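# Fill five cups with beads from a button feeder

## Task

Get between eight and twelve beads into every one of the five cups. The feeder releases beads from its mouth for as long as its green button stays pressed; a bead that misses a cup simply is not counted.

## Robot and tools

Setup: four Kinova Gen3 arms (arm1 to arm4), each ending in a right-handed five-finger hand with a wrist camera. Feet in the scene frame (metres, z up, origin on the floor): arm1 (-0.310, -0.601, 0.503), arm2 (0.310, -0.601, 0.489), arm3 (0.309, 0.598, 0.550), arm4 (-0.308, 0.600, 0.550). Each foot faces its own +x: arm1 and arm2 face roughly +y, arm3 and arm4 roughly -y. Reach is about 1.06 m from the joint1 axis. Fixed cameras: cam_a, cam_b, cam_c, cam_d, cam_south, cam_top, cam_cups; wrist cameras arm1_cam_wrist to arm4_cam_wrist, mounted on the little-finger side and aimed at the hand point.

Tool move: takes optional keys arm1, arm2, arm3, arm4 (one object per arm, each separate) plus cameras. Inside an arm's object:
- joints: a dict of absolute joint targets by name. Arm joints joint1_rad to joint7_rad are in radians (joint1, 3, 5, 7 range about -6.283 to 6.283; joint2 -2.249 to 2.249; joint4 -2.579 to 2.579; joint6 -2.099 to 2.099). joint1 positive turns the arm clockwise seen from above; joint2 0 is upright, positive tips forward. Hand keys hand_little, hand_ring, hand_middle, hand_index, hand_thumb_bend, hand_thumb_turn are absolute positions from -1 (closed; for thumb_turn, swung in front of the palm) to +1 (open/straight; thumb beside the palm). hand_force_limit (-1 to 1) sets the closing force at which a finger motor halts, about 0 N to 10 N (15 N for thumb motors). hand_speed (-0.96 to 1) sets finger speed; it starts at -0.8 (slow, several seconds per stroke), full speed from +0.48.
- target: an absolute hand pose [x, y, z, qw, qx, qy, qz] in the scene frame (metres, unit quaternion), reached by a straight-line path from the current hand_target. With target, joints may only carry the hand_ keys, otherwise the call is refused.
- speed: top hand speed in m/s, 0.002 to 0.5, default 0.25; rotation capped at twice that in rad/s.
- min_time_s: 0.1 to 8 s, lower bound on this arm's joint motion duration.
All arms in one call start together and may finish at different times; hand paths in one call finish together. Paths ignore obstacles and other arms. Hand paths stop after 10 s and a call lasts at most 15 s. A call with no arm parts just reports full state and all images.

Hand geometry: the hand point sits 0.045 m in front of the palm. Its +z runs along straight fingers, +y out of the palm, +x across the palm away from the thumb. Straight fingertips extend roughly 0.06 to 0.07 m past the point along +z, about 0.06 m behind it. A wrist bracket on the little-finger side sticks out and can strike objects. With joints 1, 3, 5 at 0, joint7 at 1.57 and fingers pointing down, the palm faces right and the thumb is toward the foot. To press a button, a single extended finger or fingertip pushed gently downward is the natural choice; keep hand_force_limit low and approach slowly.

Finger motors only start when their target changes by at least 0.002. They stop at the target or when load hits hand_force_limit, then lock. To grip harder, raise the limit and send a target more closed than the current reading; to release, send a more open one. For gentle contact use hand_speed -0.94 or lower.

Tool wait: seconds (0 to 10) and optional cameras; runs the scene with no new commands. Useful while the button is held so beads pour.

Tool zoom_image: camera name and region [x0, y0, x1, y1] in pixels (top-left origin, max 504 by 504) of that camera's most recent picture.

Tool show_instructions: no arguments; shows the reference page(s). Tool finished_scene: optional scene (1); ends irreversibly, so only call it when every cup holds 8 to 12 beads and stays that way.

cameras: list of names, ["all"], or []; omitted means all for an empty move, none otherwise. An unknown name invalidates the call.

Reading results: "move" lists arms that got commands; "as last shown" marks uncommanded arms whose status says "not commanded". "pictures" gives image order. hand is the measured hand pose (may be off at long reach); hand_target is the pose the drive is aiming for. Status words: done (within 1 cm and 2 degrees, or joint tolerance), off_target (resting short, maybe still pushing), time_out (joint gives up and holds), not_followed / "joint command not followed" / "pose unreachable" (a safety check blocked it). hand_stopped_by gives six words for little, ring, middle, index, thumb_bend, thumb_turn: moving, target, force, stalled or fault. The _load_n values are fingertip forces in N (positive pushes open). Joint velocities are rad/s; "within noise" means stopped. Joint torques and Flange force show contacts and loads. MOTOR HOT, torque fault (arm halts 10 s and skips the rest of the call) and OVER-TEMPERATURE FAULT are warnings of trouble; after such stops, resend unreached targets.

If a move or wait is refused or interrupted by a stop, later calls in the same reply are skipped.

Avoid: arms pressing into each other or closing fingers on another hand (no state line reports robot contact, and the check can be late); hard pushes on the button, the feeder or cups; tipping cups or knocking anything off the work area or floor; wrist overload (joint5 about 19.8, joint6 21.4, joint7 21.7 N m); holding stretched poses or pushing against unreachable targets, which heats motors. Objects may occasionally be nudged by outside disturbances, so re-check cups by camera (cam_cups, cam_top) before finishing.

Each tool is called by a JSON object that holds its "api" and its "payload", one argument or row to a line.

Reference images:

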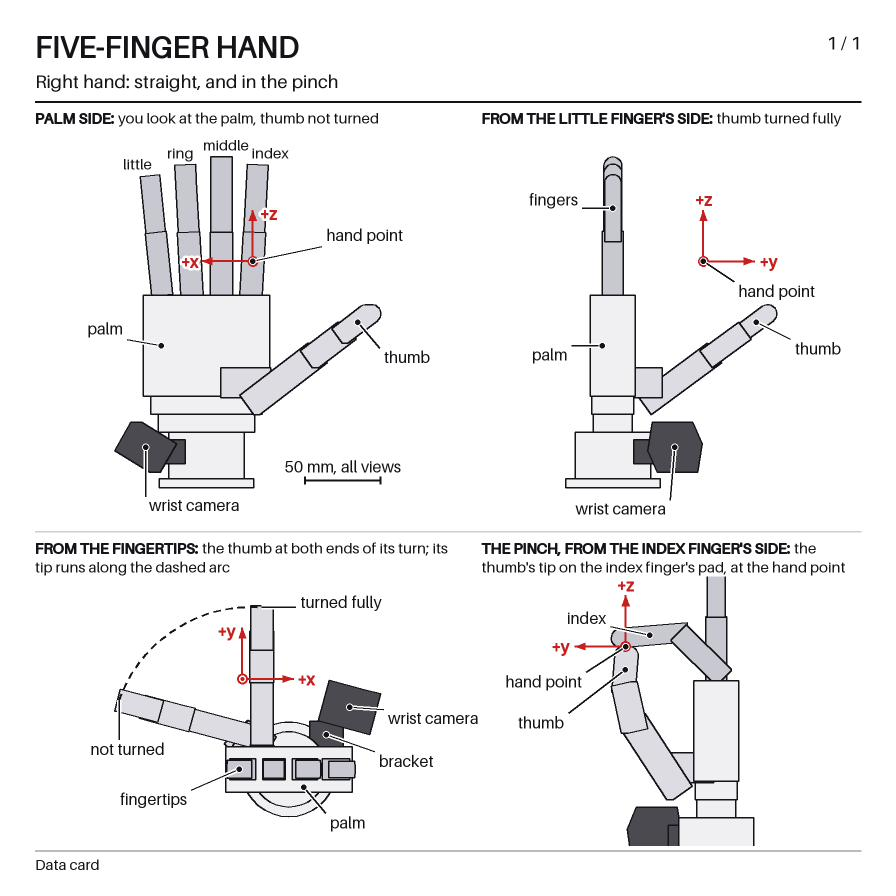

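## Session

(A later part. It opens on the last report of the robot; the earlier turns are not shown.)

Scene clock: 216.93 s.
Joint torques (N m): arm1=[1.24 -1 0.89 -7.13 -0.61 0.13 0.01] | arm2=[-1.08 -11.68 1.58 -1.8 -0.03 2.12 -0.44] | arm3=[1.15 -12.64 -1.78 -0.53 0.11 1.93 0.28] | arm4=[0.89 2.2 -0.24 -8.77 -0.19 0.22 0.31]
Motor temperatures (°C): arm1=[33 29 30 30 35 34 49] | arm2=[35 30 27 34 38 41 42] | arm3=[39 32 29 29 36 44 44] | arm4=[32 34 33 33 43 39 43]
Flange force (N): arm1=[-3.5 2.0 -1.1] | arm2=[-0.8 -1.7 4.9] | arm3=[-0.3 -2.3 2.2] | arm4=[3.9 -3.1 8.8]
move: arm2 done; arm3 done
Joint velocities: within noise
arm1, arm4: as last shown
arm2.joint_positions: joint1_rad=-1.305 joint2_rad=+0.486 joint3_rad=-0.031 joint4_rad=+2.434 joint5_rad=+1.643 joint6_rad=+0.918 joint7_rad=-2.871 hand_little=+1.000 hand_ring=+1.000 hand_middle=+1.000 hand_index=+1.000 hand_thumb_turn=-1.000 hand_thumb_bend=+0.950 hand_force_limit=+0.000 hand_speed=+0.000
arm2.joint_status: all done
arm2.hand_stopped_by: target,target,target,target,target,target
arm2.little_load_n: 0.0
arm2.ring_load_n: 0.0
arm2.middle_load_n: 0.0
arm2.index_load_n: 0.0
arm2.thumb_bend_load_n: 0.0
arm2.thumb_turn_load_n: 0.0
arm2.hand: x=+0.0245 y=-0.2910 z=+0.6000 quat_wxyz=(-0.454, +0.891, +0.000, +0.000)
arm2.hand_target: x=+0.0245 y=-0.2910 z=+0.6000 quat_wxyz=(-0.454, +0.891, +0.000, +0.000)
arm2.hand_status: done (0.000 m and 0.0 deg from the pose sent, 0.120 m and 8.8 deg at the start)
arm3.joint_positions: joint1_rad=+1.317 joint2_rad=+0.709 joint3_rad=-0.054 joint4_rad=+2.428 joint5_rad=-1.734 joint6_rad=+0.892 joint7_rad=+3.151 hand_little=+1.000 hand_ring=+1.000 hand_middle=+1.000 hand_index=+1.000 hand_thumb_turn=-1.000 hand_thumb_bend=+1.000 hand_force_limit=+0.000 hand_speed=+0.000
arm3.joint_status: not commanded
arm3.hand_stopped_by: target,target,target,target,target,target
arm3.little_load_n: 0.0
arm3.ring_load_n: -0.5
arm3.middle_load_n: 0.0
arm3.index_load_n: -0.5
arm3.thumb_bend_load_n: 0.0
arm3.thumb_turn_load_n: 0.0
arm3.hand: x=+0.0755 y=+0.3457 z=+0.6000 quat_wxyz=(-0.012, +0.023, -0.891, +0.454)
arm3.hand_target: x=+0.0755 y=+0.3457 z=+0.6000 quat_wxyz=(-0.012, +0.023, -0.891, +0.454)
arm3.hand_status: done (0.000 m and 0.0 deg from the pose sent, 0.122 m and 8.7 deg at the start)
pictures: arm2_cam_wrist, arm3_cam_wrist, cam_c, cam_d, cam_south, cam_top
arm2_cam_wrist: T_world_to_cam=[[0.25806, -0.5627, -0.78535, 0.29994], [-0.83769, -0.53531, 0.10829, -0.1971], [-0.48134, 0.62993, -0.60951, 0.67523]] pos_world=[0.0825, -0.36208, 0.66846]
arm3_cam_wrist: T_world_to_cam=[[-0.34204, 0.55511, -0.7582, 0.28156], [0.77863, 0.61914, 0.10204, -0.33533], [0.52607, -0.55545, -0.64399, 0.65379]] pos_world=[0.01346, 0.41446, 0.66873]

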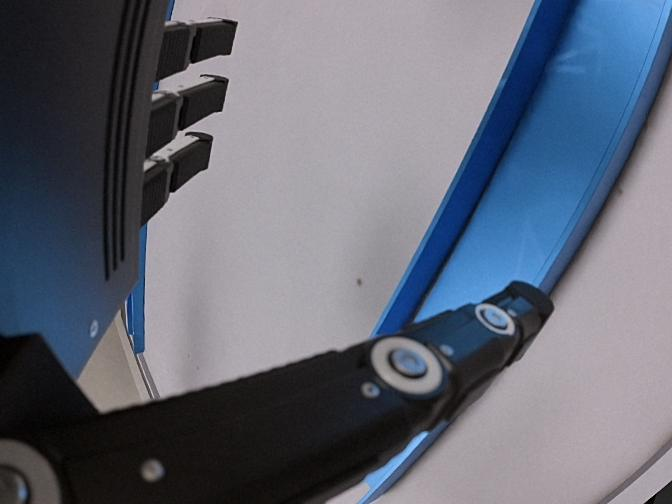

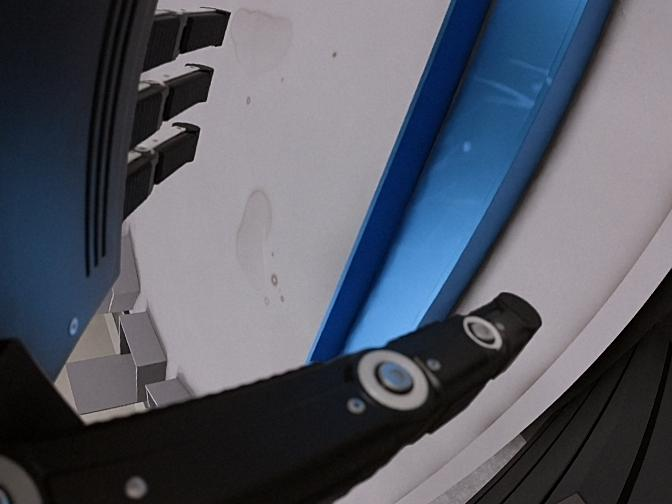

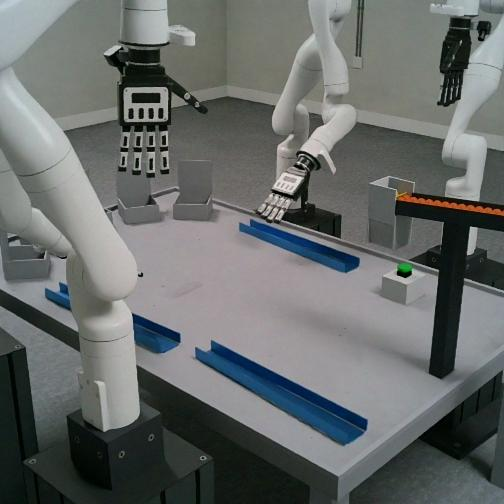

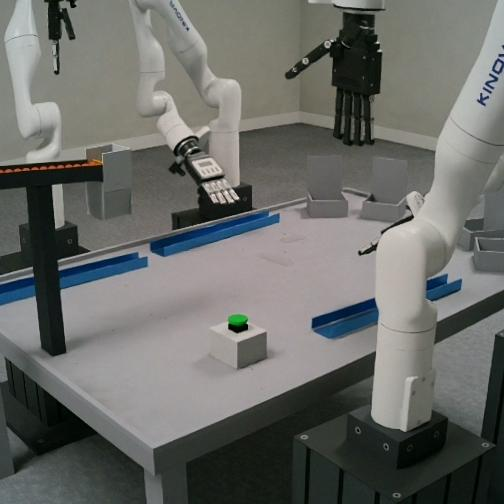

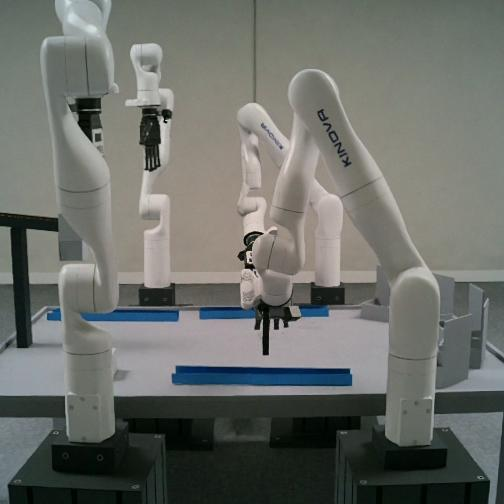

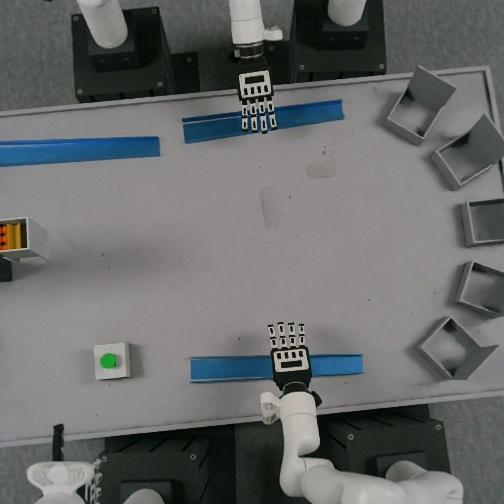

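{"api": "move", "payload": {
  "arm2": {"target": [0.0225, -0.293, 0.524, -0.45399, 0.89101, 0, 0], "speed": 0.08},
  "arm3": {"target": [0.0755, 0.3477, 0.524, 0.01189, -0.02333, 0.89071, -0.45384], "speed": 0.08},
  "cameras": ["arm2_cam_wrist", "arm3_cam_wrist", "cam_d", "cam_south", "cam_top", "cam_c", "cam_b", "cam_a"]
}}

{"api": "zoom_image", "payload": {
  "camera": "cam_b",
  "region": [200, 280, 400, 440]
}}

{"api": "zoom_image", "payload": {
  "camera": "cam_south",
  "region": [200, 320, 340, 400]
}}

{"api": "zoom_image", "payload": {
  "camera": "cam_d",
  "region": [300, 220, 480, 360]
}}

{"api": "zoom_image", "payload": {
  "camera": "cam_a",
  "region": [260, 180, 440, 320]
}}

{"api": "zoom_image", "payload": {
  "camera": "cam_top",
  "region": [170, 60, 370, 160]
}}

Scene clock: 248.13 s.
Joint torques (N m): arm1=[1.17 -1.02 1.02 -7.09 -0.64 0.2 0.01] | arm2=[-1.09 -13.63 1.97 0.54 -0.57 2.18 -0.43] | arm3=[1.06 -14.12 -2 1.39 0.52 1.85 0.3] | arm4=[0.86 2.18 -0.26 -8.6 -0.21 0.25 0.38]
Motor temperatures (°C): arm1=[33 29 30 30 35 34 49] | arm2=[35 30 27 33 38 42 42] | arm3=[38 32 29 29 36 44 44] | arm4=[32 33 33 33 43 39 43]
Flange force (N): arm1=[-3.6 2.5 -1.2] | arm2=[-0.1 -0.9 5.2] | arm3=[-0.3 -1.9 2.1] | arm4=[3.8 -2.8 8.2]
move: arm2 done; arm3 done
Joint velocities: within noise
arm1, arm4: as last shown
arm2.joint_positions: joint1_rad=-1.293 joint2_rad=+0.767 joint3_rad=-0.062 joint4_rad=+2.452 joint5_rad=+1.846 joint6_rad=+0.999 joint7_rad=-3.225 hand_little=+1.000 hand_ring=+1.000 hand_middle=+1.000 hand_index=+1.000 hand_thumb_turn=-1.000 hand_thumb_bend=+0.950 hand_force_limit=+0.000 hand_speed=+0.000
arm2.joint_status: not commanded
arm2.hand_stopped_by: target,target,target,target,target,target
arm2.little_load_n: 0.0
arm2.ring_load_n: 0.0
arm2.middle_load_n: 0.0
arm2.index_load_n: 0.0
arm2.thumb_bend_load_n: 0.0
arm2.thumb_turn_load_n: 0.0
arm2.hand: x=+0.0225 y=-0.2930 z=+0.5240 quat_wxyz=(-0.454, +0.891, +0.000, +0.000)
arm2.hand_target: x=+0.0225 y=-0.2930 z=+0.5240 quat_wxyz=(-0.454, +0.891, +0.000, +0.000)
arm2.hand_status: done (0.000 m and 0.0 deg from the pose sent, 0.076 m and 0.0 deg at the start)
arm3.joint_positions: joint1_rad=+1.321 joint2_rad=+0.979 joint3_rad=-0.043 joint4_rad=+2.398 joint5_rad=-1.892 joint6_rad=+0.948 joint7_rad=+3.446 hand_little=+1.000 hand_ring=+1.000 hand_middle=+1.000 hand_index=+1.000 hand_thumb_turn=-1.000 hand_thumb_bend=+1.000 hand_force_limit=+0.000 hand_speed=+0.000
arm3.joint_status: not commanded
arm3.hand_stopped_by: target,target,target,target,target,target
arm3.little_load_n: -0.5
arm3.ring_load_n: 0.0
arm3.middle_load_n: 0.0
arm3.index_load_n: 0.0
arm3.thumb_bend_load_n: 0.0
arm3.thumb_turn_load_n: 0.0
arm3.hand: x=+0.0755 y=+0.3477 z=+0.5240 quat_wxyz=(-0.012, +0.023, -0.891, +0.454)
arm3.hand_target: x=+0.0755 y=+0.3477 z=+0.5240 quat_wxyz=(-0.012, +0.023, -0.891, +0.454)
arm3.hand_status: done (0.000 m and 0.0 deg from the pose sent, 0.076 m and 0.0 deg at the start)
arm4.little_load_n: -0.5
arm4.thumb_bend_load_n: -0.5
pictures: arm2_cam_wrist, arm3_cam_wrist, cam_a, cam_b, cam_c, cam_d, cam_south, cam_top
arm2_cam_wrist: T_world_to_cam=[[0.25806, -0.5627, -0.78535, 0.23964], [-0.83769, -0.53531, 0.10829, -0.19161], [-0.48134, 0.62993, -0.60951, 0.62921]] pos_world=[0.0805, -0.36408, 0.59246]
arm3_cam_wrist: T_world_to_cam=[[-0.34204, 0.55511, -0.7582, 0.22282], [0.77863, 0.61914, 0.10204, -0.32881], [0.52607, -0.55545, -0.64399, 0.60595]] pos_world=[0.01346, 0.41646, 0.59272]

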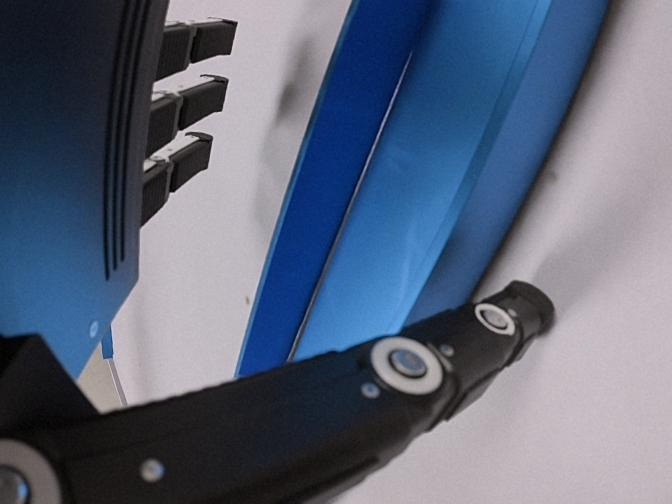

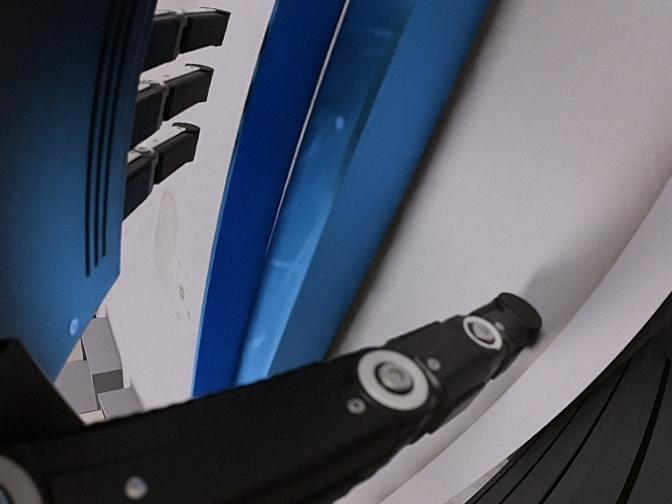

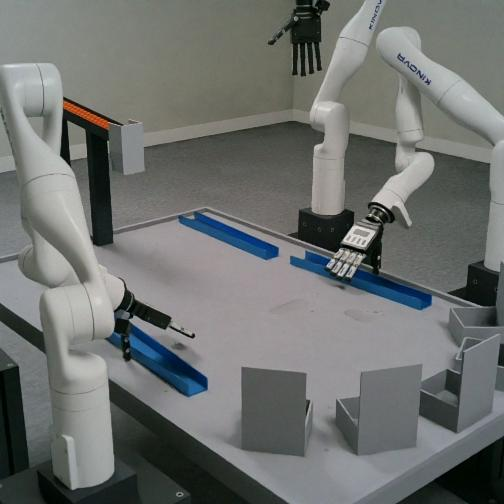

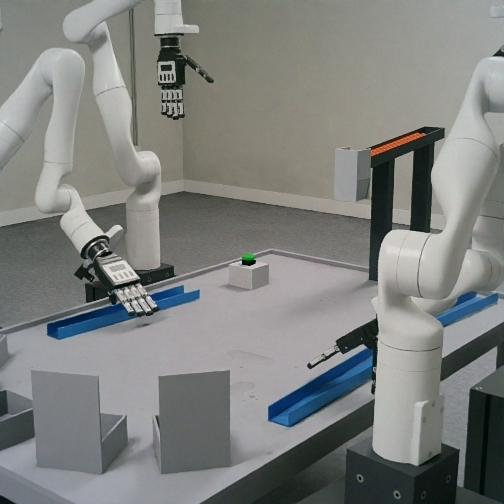

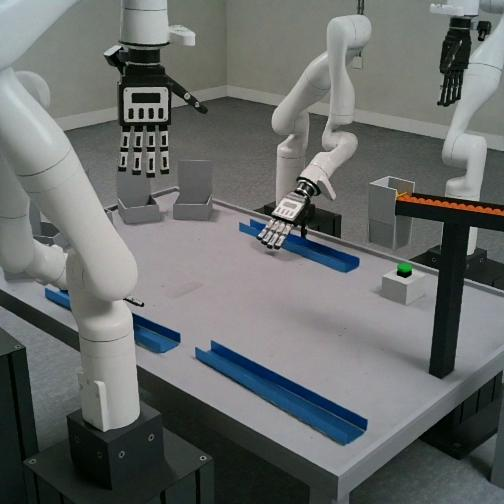

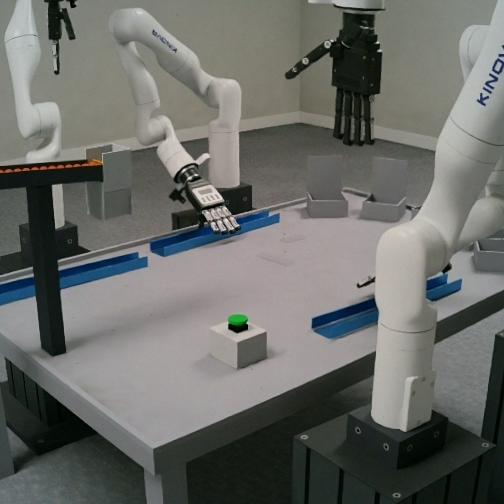

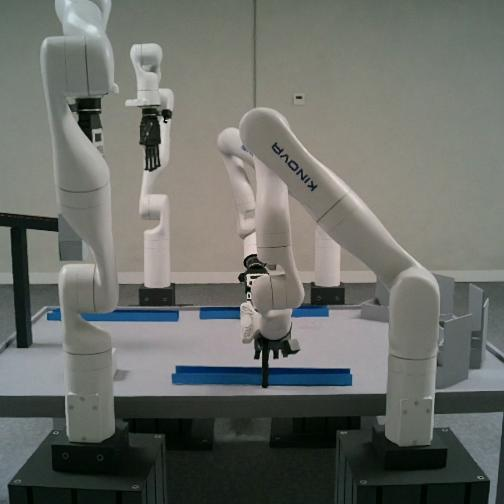

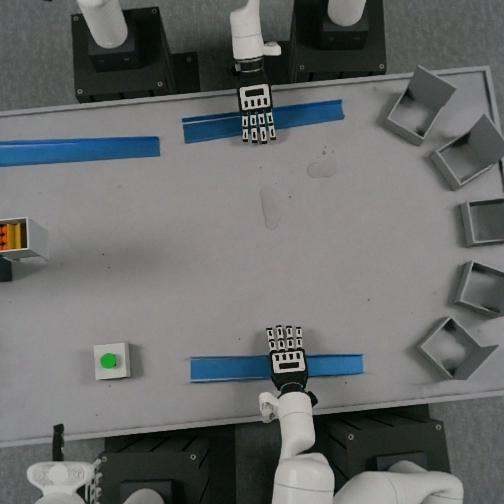

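Scaled by 2.520.

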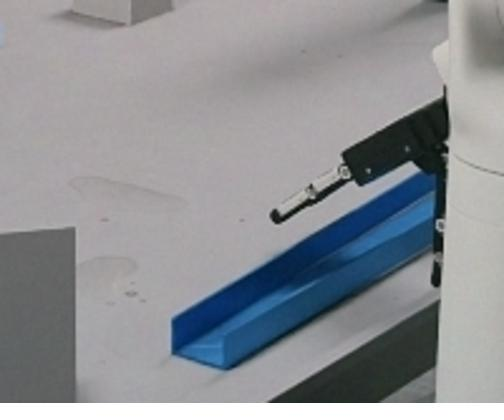

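Scaled by 3.600.

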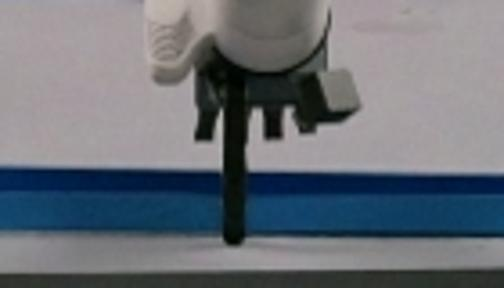

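Scaled by 2.800.

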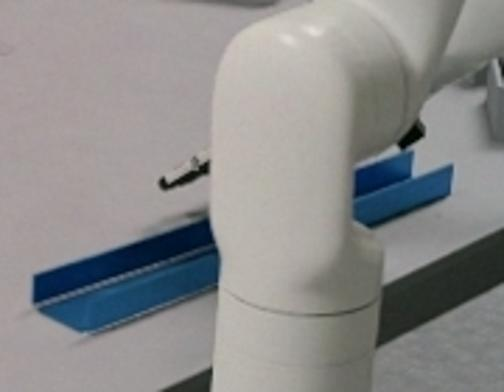

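Scaled by 2.800.

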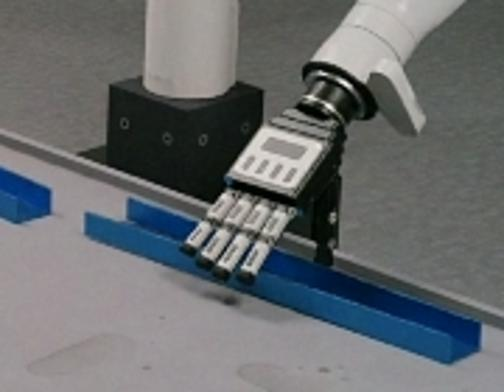

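Scaled by 2.520.

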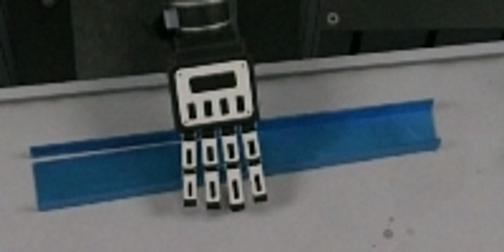

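{"api": "zoom_image", "payload": {
  "camera": "arm3_cam_wrist",
  "region": [182, 0, 582, 400]
}}

{"api": "zoom_image", "payload": {
  "camera": "arm2_cam_wrist",
  "region": [222, 0, 622, 400]
}}

Scaled by 1.260 from the camera's image (finer frame: 960x720).

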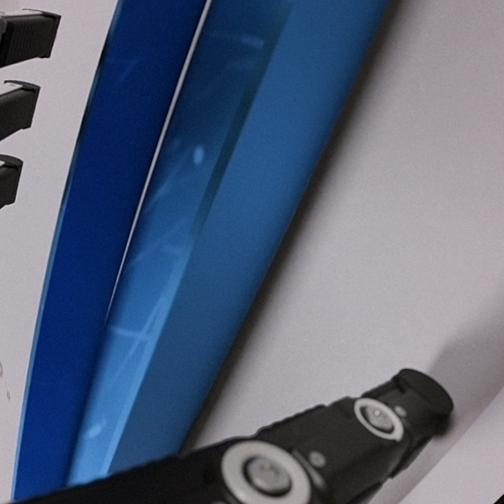

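Scaled by 1.260 from the camera's image (finer frame: 960x720).

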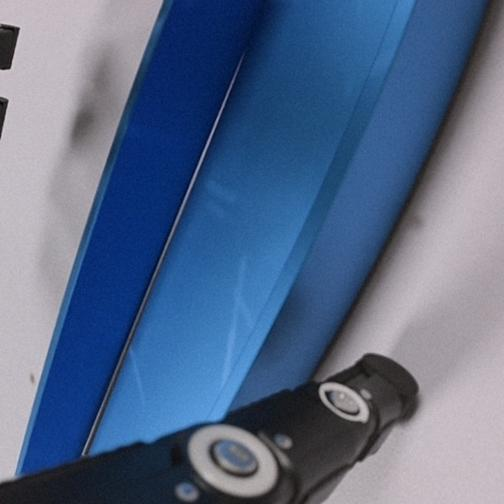

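{"api": "zoom_image", "payload": {
  "camera": "cam_c",
  "region": [220, 170, 380, 290]
}}

{"api": "zoom_image", "payload": {
  "camera": "cam_b",
  "region": [260, 280, 400, 440]
}}

{"api": "zoom_image", "payload": {
  "camera": "cam_a",
  "region": [320, 210, 440, 310]
}}

Scaled by 3.150.

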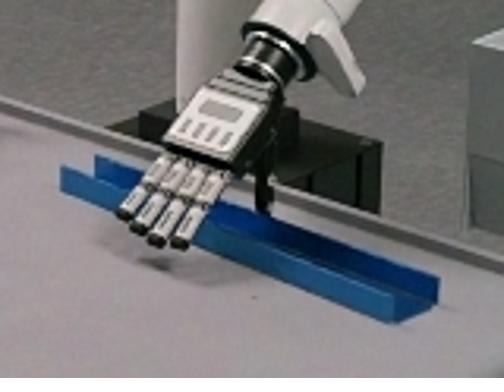

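Scaled by 3.150.

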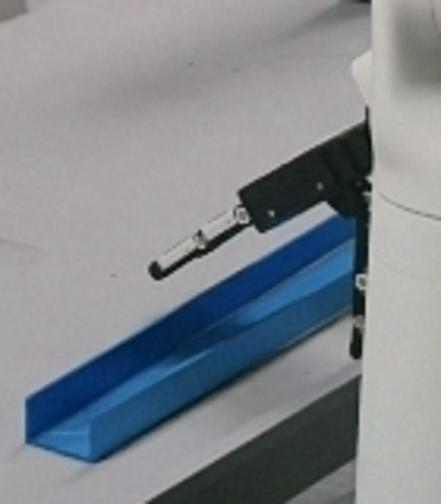

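Scaled by 4.200.

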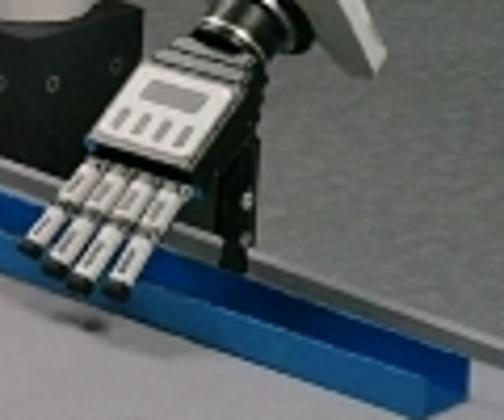

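{"api": "move", "payload": {
  "arm2": {"target": [0.0225, -0.296, 0.524, -0.45399, 0.89101, 0, 0], "speed": 0.05, "joints": {"hand_thumb_bend": 0.66, "hand_speed": -0.5}},
  "arm3": {"target": [0.0755, 0.3367, 0.524, 0.01189, -0.02333, 0.89071, -0.45384], "speed": 0.05, "joints": {"hand_thumb_bend": 0.66, "hand_speed": -0.5}},
  "cameras": ["arm2_cam_wrist", "arm3_cam_wrist", "cam_b", "cam_c"]
}}

{"api": "zoom_image", "payload": {
  "camera": "cam_b",
  "region": [260, 280, 400, 440]
}}

{"api": "zoom_image", "payload": {
  "camera": "cam_c",
  "region": [220, 170, 380, 290]
}}

Scene clock: 317.20 s.
Joint torques (N m): arm1=[1.26 -1.01 0.97 -7.18 -0.59 0.11 -0.02] | arm2=[-1.01 -13.74 2.05 0.42 -0.59 2.3 -0.45] | arm3=[1.14 -14.21 -2.16 1.27 0.47 1.82 0.32] | arm4=[0.87 2.22 -0.24 -8.64 -0.22 0.18 0.3]
Motor temperatures (°C): arm1=[33 29 30 30 34 34 49] | arm2=[35 30 27 33 38 42 42] | arm3=[38 32 29 29 36 44 44] | arm4=[32 33 33 33 43 39 43]
Flange force (N): arm1=[-3.4 2.2 -1.0] | arm2=[0.1 -0.5 5.1] | arm3=[-0.4 -1.9 2.1] | arm4=[3.9 -3.1 8.2]
move: arm2 done; arm3 done
Joint velocities: within noise
arm1, arm4: as last shown
arm2.joint_positions: joint1_rad=-1.301 joint2_rad=+0.767 joint3_rad=-0.066 joint4_rad=+2.455 joint5_rad=+1.836 joint6_rad=+1.002 joint7_rad=-3.228 hand_little=+1.000 hand_ring=+1.000 hand_middle=+1.000 hand_index=+1.000 hand_thumb_turn=-1.000 hand_thumb_bend=+0.660 hand_force_limit=+0.000 hand_speed=-0.500
arm2.joint_status: all done
arm2.hand_stopped_by: target,target,target,target,target,target
arm2.little_load_n: 0.0
arm2.ring_load_n: 0.0
arm2.middle_load_n: 0.0
arm2.index_load_n: 0.0
arm2.thumb_bend_load_n: 0.5
arm2.thumb_turn_load_n: 0.0
arm2.hand: x=+0.0225 y=-0.2960 z=+0.5240 quat_wxyz=(-0.454, +0.891, +0.000, +0.000)
arm2.hand_target: x=+0.0225 y=-0.2960 z=+0.5240 quat_wxyz=(-0.454, +0.891, +0.000, +0.000)
arm2.hand_status: done (0.000 m and 0.0 deg from the pose sent, 0.003 m and 0.0 deg at the start)
arm3.joint_positions: joint1_rad=+1.293 joint2_rad=+0.978 joint3_rad=-0.057 joint4_rad=+2.394 joint5_rad=-1.927 joint6_rad=+0.943 joint7_rad=+3.442 hand_little=+1.000 hand_ring=+1.000 hand_middle=+1.000 hand_index=+1.000 hand_thumb_turn=-1.000 hand_thumb_bend=+0.660 hand_force_limit=+0.000 hand_speed=-0.500
arm3.joint_status: all done
arm3.hand_stopped_by: target,target,target,target,target,target
arm3.little_load_n: 0.0
arm3.ring_load_n: 0.0
arm3.middle_load_n: 0.0
arm3.index_load_n: 0.0
arm3.thumb_bend_load_n: 0.0
arm3.thumb_turn_load_n: -0.5
arm3.hand: x=+0.0755 y=+0.3367 z=+0.5240 quat_wxyz=(-0.012, +0.023, -0.891, +0.454)
arm3.hand_target: x=+0.0755 y=+0.3367 z=+0.5240 quat_wxyz=(-0.012, +0.023, -0.891, +0.454)
arm3.hand_status: done (0.000 m and 0.0 deg from the pose sent, 0.011 m and 0.0 deg at the start)
arm4.little_load_n: 0.0
arm4.thumb_bend_load_n: 0.0
arm2_cam_wrist: T_world_to_cam=[[0.25804, -0.56272, -0.78534, 0.23795], [-0.83769, -0.53529, 0.10831, -0.19323], [-0.48134, 0.62993, -0.60951, 0.63109]] pos_world=[0.0805, -0.36708, 0.59246]
arm3_cam_wrist: T_world_to_cam=[[-0.34204, 0.55511, -0.7582, 0.22893], [0.77863, 0.61914, 0.10204, -0.322], [0.52607, -0.55545, -0.64399, 0.59984]] pos_world=[0.01346, 0.40546, 0.59272]

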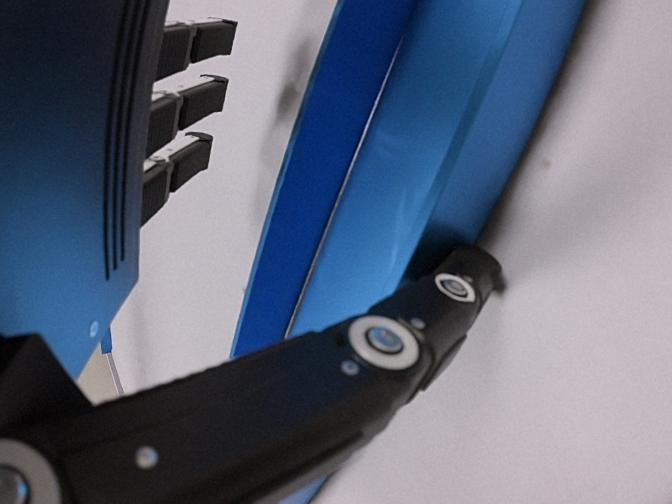

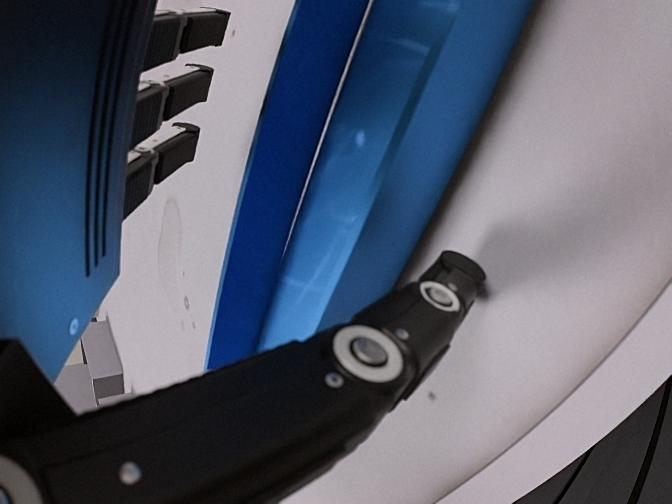

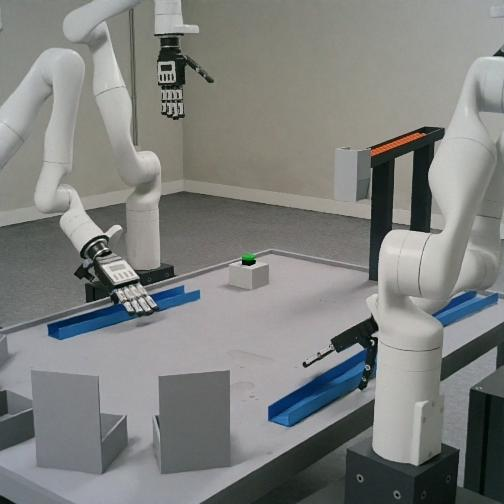

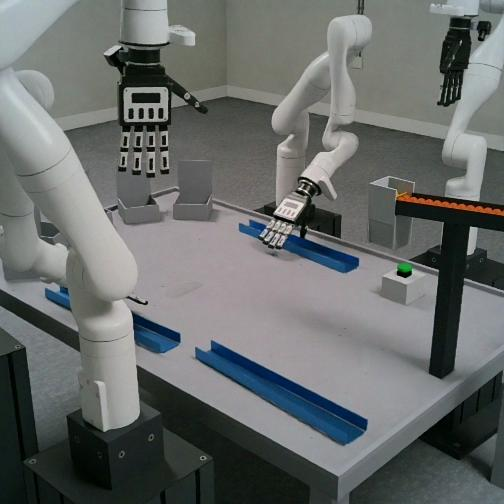

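Scaled by 3.150.

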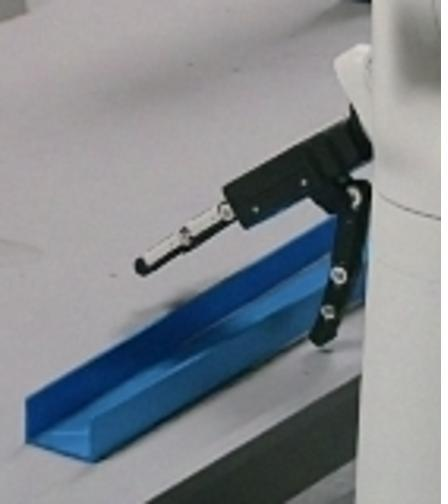

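Scaled by 3.150.

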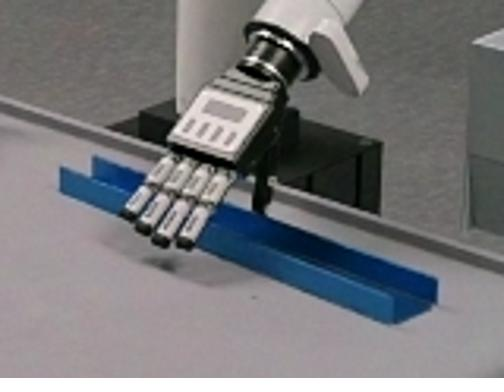

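{"api": "move", "payload": {
  "arm2": {"joints": {"hand_index": 0.6, "hand_middle": 0.6, "hand_ring": 0.6, "hand_little": 0.6, "hand_speed": -0.5}},
  "arm3": {"joints": {"hand_index": 0.6, "hand_middle": 0.6, "hand_ring": 0.6, "hand_little": 0.6, "hand_speed": -0.5}}
}}

{"api": "move", "payload": {
  "arm2": {"joints": {"hand_index": -0.1, "hand_middle": -0.1, "hand_force_limit": -0.2, "hand_speed": -0.94}},
  "arm3": {"joints": {"hand_index": -0.1, "hand_middle": -0.1, "hand_force_limit": -0.2, "hand_speed": -0.94}},
  "cameras": ["arm2_cam_wrist", "arm3_cam_wrist", "cam_b", "cam_c"]
}}

{"api": "zoom_image", "payload": {
  "camera": "cam_b",
  "region": [260, 280, 400, 440]
}}

{"api": "zoom_image", "payload": {
  "camera": "cam_c",
  "region": [220, 170, 380, 290]
}}

Scene clock: 325.03 s.
Joint torques (N m): arm1=[1.16 -1.06 0.97 -7.11 -0.64 0.15 0] | arm2=[-0.99 -13.78 2.03 0.45 -0.58 2.3 -0.43] | arm3=[1.03 -14.19 -2.2 1.41 0.55 1.76 0.32] | arm4=[0.9 2.27 -0.34 -8.7 -0.24 0.21 0.32]
Motor temperatures (°C): arm1=[33 29 30 30 34 34 49] | arm2=[35 30 27 33 38 42 42] | arm3=[38 32 29 29 36 44 44] | arm4=[32 33 33 33 43 39 43]
Flange force (N): arm1=[-3.6 2.3 -1.2] | arm2=[0.1 -0.3 5.2] | arm3=[-0.2 -1.7 2.1] | arm4=[3.8 -3.5 8.5]
move: arm2 done; arm3 done
Joint velocities: within noise
arm1, arm4: as last shown
arm2.joint_positions: joint1_rad=-1.301 joint2_rad=+0.767 joint3_rad=-0.066 joint4_rad=+2.455 joint5_rad=+1.836 joint6_rad=+1.002 joint7_rad=-3.228 hand_little=+0.600 hand_ring=+0.600 hand_middle=+0.600 hand_index=+0.600 hand_thumb_turn=-1.000 hand_thumb_bend=+0.660 hand_force_limit=+0.000 hand_speed=-0.500
arm2.joint_status: all done
arm2.hand_stopped_by: target,target,target,target,target,target
arm2.little_load_n: 0.0
arm2.ring_load_n: 0.0
arm2.middle_load_n: 0.0
arm2.index_load_n: 0.0
arm2.thumb_bend_load_n: 0.5
arm2.thumb_turn_load_n: 0.0
arm2.hand: x=+0.0225 y=-0.2960 z=+0.5240 quat_wxyz=(-0.454, +0.891, +0.000, +0.000)
arm2.hand_target: x=+0.0225 y=-0.2960 z=+0.5240 quat_wxyz=(-0.454, +0.891, +0.000, +0.000)
arm2.hand_status: not commanded
arm3.joint_positions: joint1_rad=+1.293 joint2_rad=+0.978 joint3_rad=-0.057 joint4_rad=+2.394 joint5_rad=-1.927 joint6_rad=+0.943 joint7_rad=+3.442 hand_little=+0.600 hand_ring=+0.600 hand_middle=+0.600 hand_index=+0.600 hand_thumb_turn=-1.000 hand_thumb_bend=+0.660 hand_force_limit=+0.000 hand_speed=-0.500
arm3.joint_status: all done
arm3.hand_stopped_by: target,target,target,target,target,target
arm3.little_load_n: 0.0
arm3.ring_load_n: 0.0
arm3.middle_load_n: 0.0
arm3.index_load_n: 0.0
arm3.thumb_bend_load_n: 0.0
arm3.thumb_turn_load_n: 0.0
arm3.hand: x=+0.0755 y=+0.3367 z=+0.5240 quat_wxyz=(-0.012, +0.023, -0.891, +0.454)
arm3.hand_target: x=+0.0755 y=+0.3367 z=+0.5240 quat_wxyz=(-0.012, +0.023, -0.891, +0.454)
arm3.hand_status: not commanded
pictures: none

Scene clock: 328.00 s.
Joint torques (N m): arm1=[1.16 -1 0.89 -7.13 -0.65 0.19 -0.06] | arm2=[-1.74 -12.48 0.59 1.2 -0.49 0.8 -0.38] | arm3=[1.89 -13.13 -0.26 1.37 0.24 0.39 0.35] | arm4=[0.85 2.18 -0.34 -8.74 -0.22 0.25 0.36]
Motor temperatures (°C): arm1=[33 29 30 30 34 34 49] | arm2=[35 30 27 33 38 42 42] | arm3=[38 32 29 29 36 44 44] | arm4=[32 33 33 33 43 39 43]
Flange force (N): arm1=[-3.6 1.8 -1.0] | arm2=[-0.7 -4.5 5.9] | arm3=[-0.9 -6.2 2.8] | arm4=[3.7 -3.2 8.7]
move: arm2 off_target; arm3 off_target
Joint velocities: within noise
arm1, arm4: as last shown
arm1.middle_load_n: 0.5
arm2.joint_positions: joint1_rad=-1.301 joint2_rad=+0.767 joint3_rad=-0.066 joint4_rad=+2.455 joint5_rad=+1.836 joint6_rad=+1.002 joint7_rad=-3.228 hand_little=+0.600 hand_ring=+0.600 hand_middle=+0.393 hand_index=+0.195 hand_thumb_turn=-1.000 hand_thumb_bend=+0.661 hand_force_limit=-0.200 hand_speed=-0.940
arm2.joint_status: hand_middle off_target (ended at +0.393, target -0.100); hand_index off_target (ended at +0.195, target -0.100); the others done
arm2.hand_stopped_by: target,target,force,force,target,target
arm2.little_load_n: 0.0
arm2.ring_load_n: -0.5
arm2.middle_load_n: 4.0
arm2.index_load_n: 4.5
arm2.thumb_bend_load_n: 3.5
arm2.thumb_turn_load_n: 0.0
arm2.hand: x=+0.0225 y=-0.2960 z=+0.5240 quat_wxyz=(-0.454, +0.891, +0.000, +0.000)
arm2.hand_target: x=+0.0225 y=-0.2960 z=+0.5240 quat_wxyz=(-0.454, +0.891, +0.000, +0.000)
arm2.hand_status: not commanded
arm3.joint_positions: joint1_rad=+1.293 joint2_rad=+0.978 joint3_rad=-0.057 joint4_rad=+2.394 joint5_rad=-1.927 joint6_rad=+0.943 joint7_rad=+3.442 hand_little=+0.600 hand_ring=+0.600 hand_middle=+0.348 hand_index=+0.184 hand_thumb_turn=-1.000 hand_thumb_bend=+0.660 hand_force_limit=-0.200 hand_speed=-0.940
arm3.joint_status: hand_middle off_target (ended at +0.348, target -0.100); hand_index off_target (ended at +0.184, target -0.100); the others done
arm3.hand_stopped_by: target,target,force,force,target,target
arm3.little_load_n: 0.0
arm3.ring_load_n: 0.0
arm3.middle_load_n: 3.0
arm3.index_load_n: 4.5
arm3.thumb_bend_load_n: 1.0
arm3.thumb_turn_load_n: 0.0
arm3.hand: x=+0.0755 y=+0.3367 z=+0.5240 quat_wxyz=(-0.012, +0.023, -0.891, +0.454)
arm3.hand_target: x=+0.0755 y=+0.3367 z=+0.5240 quat_wxyz=(-0.012, +0.023, -0.891, +0.454)
arm3.hand_status: not commanded
arm2_cam_wrist: T_world_to_cam=[[0.25804, -0.56272, -0.78534, 0.23795], [-0.83769, -0.53529, 0.10831, -0.19323], [-0.48134, 0.62993, -0.60951, 0.63109]] pos_world=[0.0805, -0.36708, 0.59246]
arm3_cam_wrist: T_world_to_cam=[[-0.34204, 0.55511, -0.7582, 0.22893], [0.77863, 0.61914, 0.10204, -0.322], [0.52607, -0.55545, -0.64399, 0.59984]] pos_world=[0.01346, 0.40546, 0.59272]

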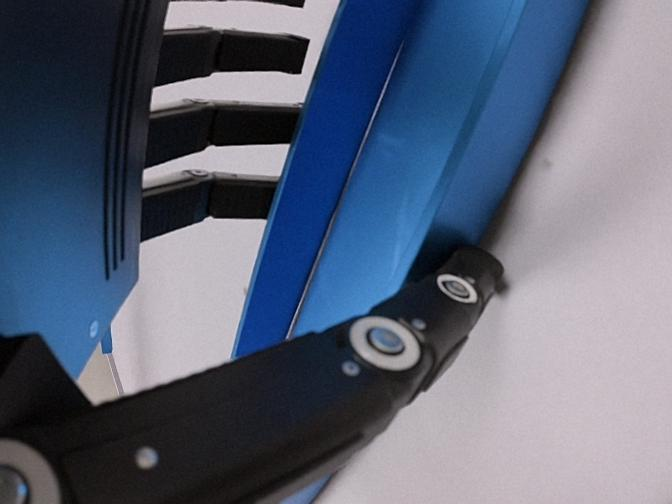

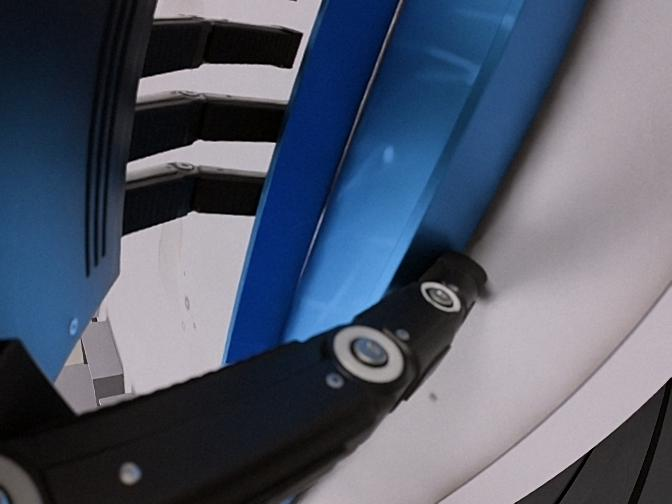

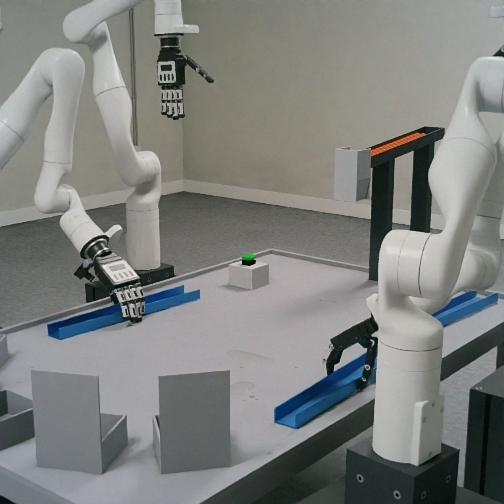

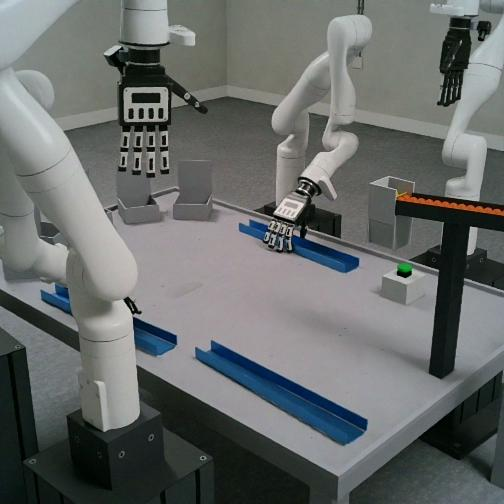

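Scaled by 3.150.

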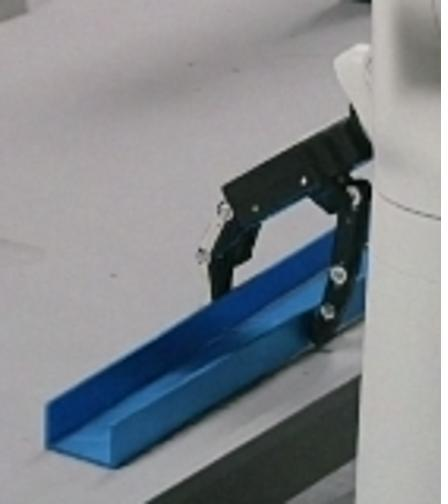

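Scaled by 3.150.

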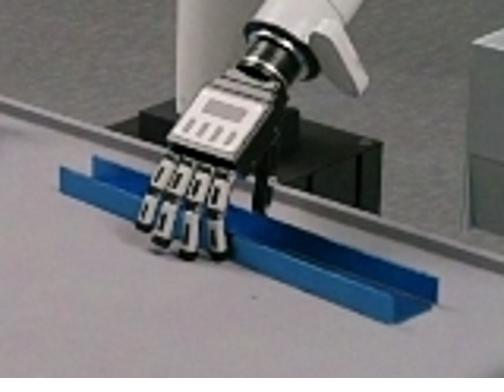

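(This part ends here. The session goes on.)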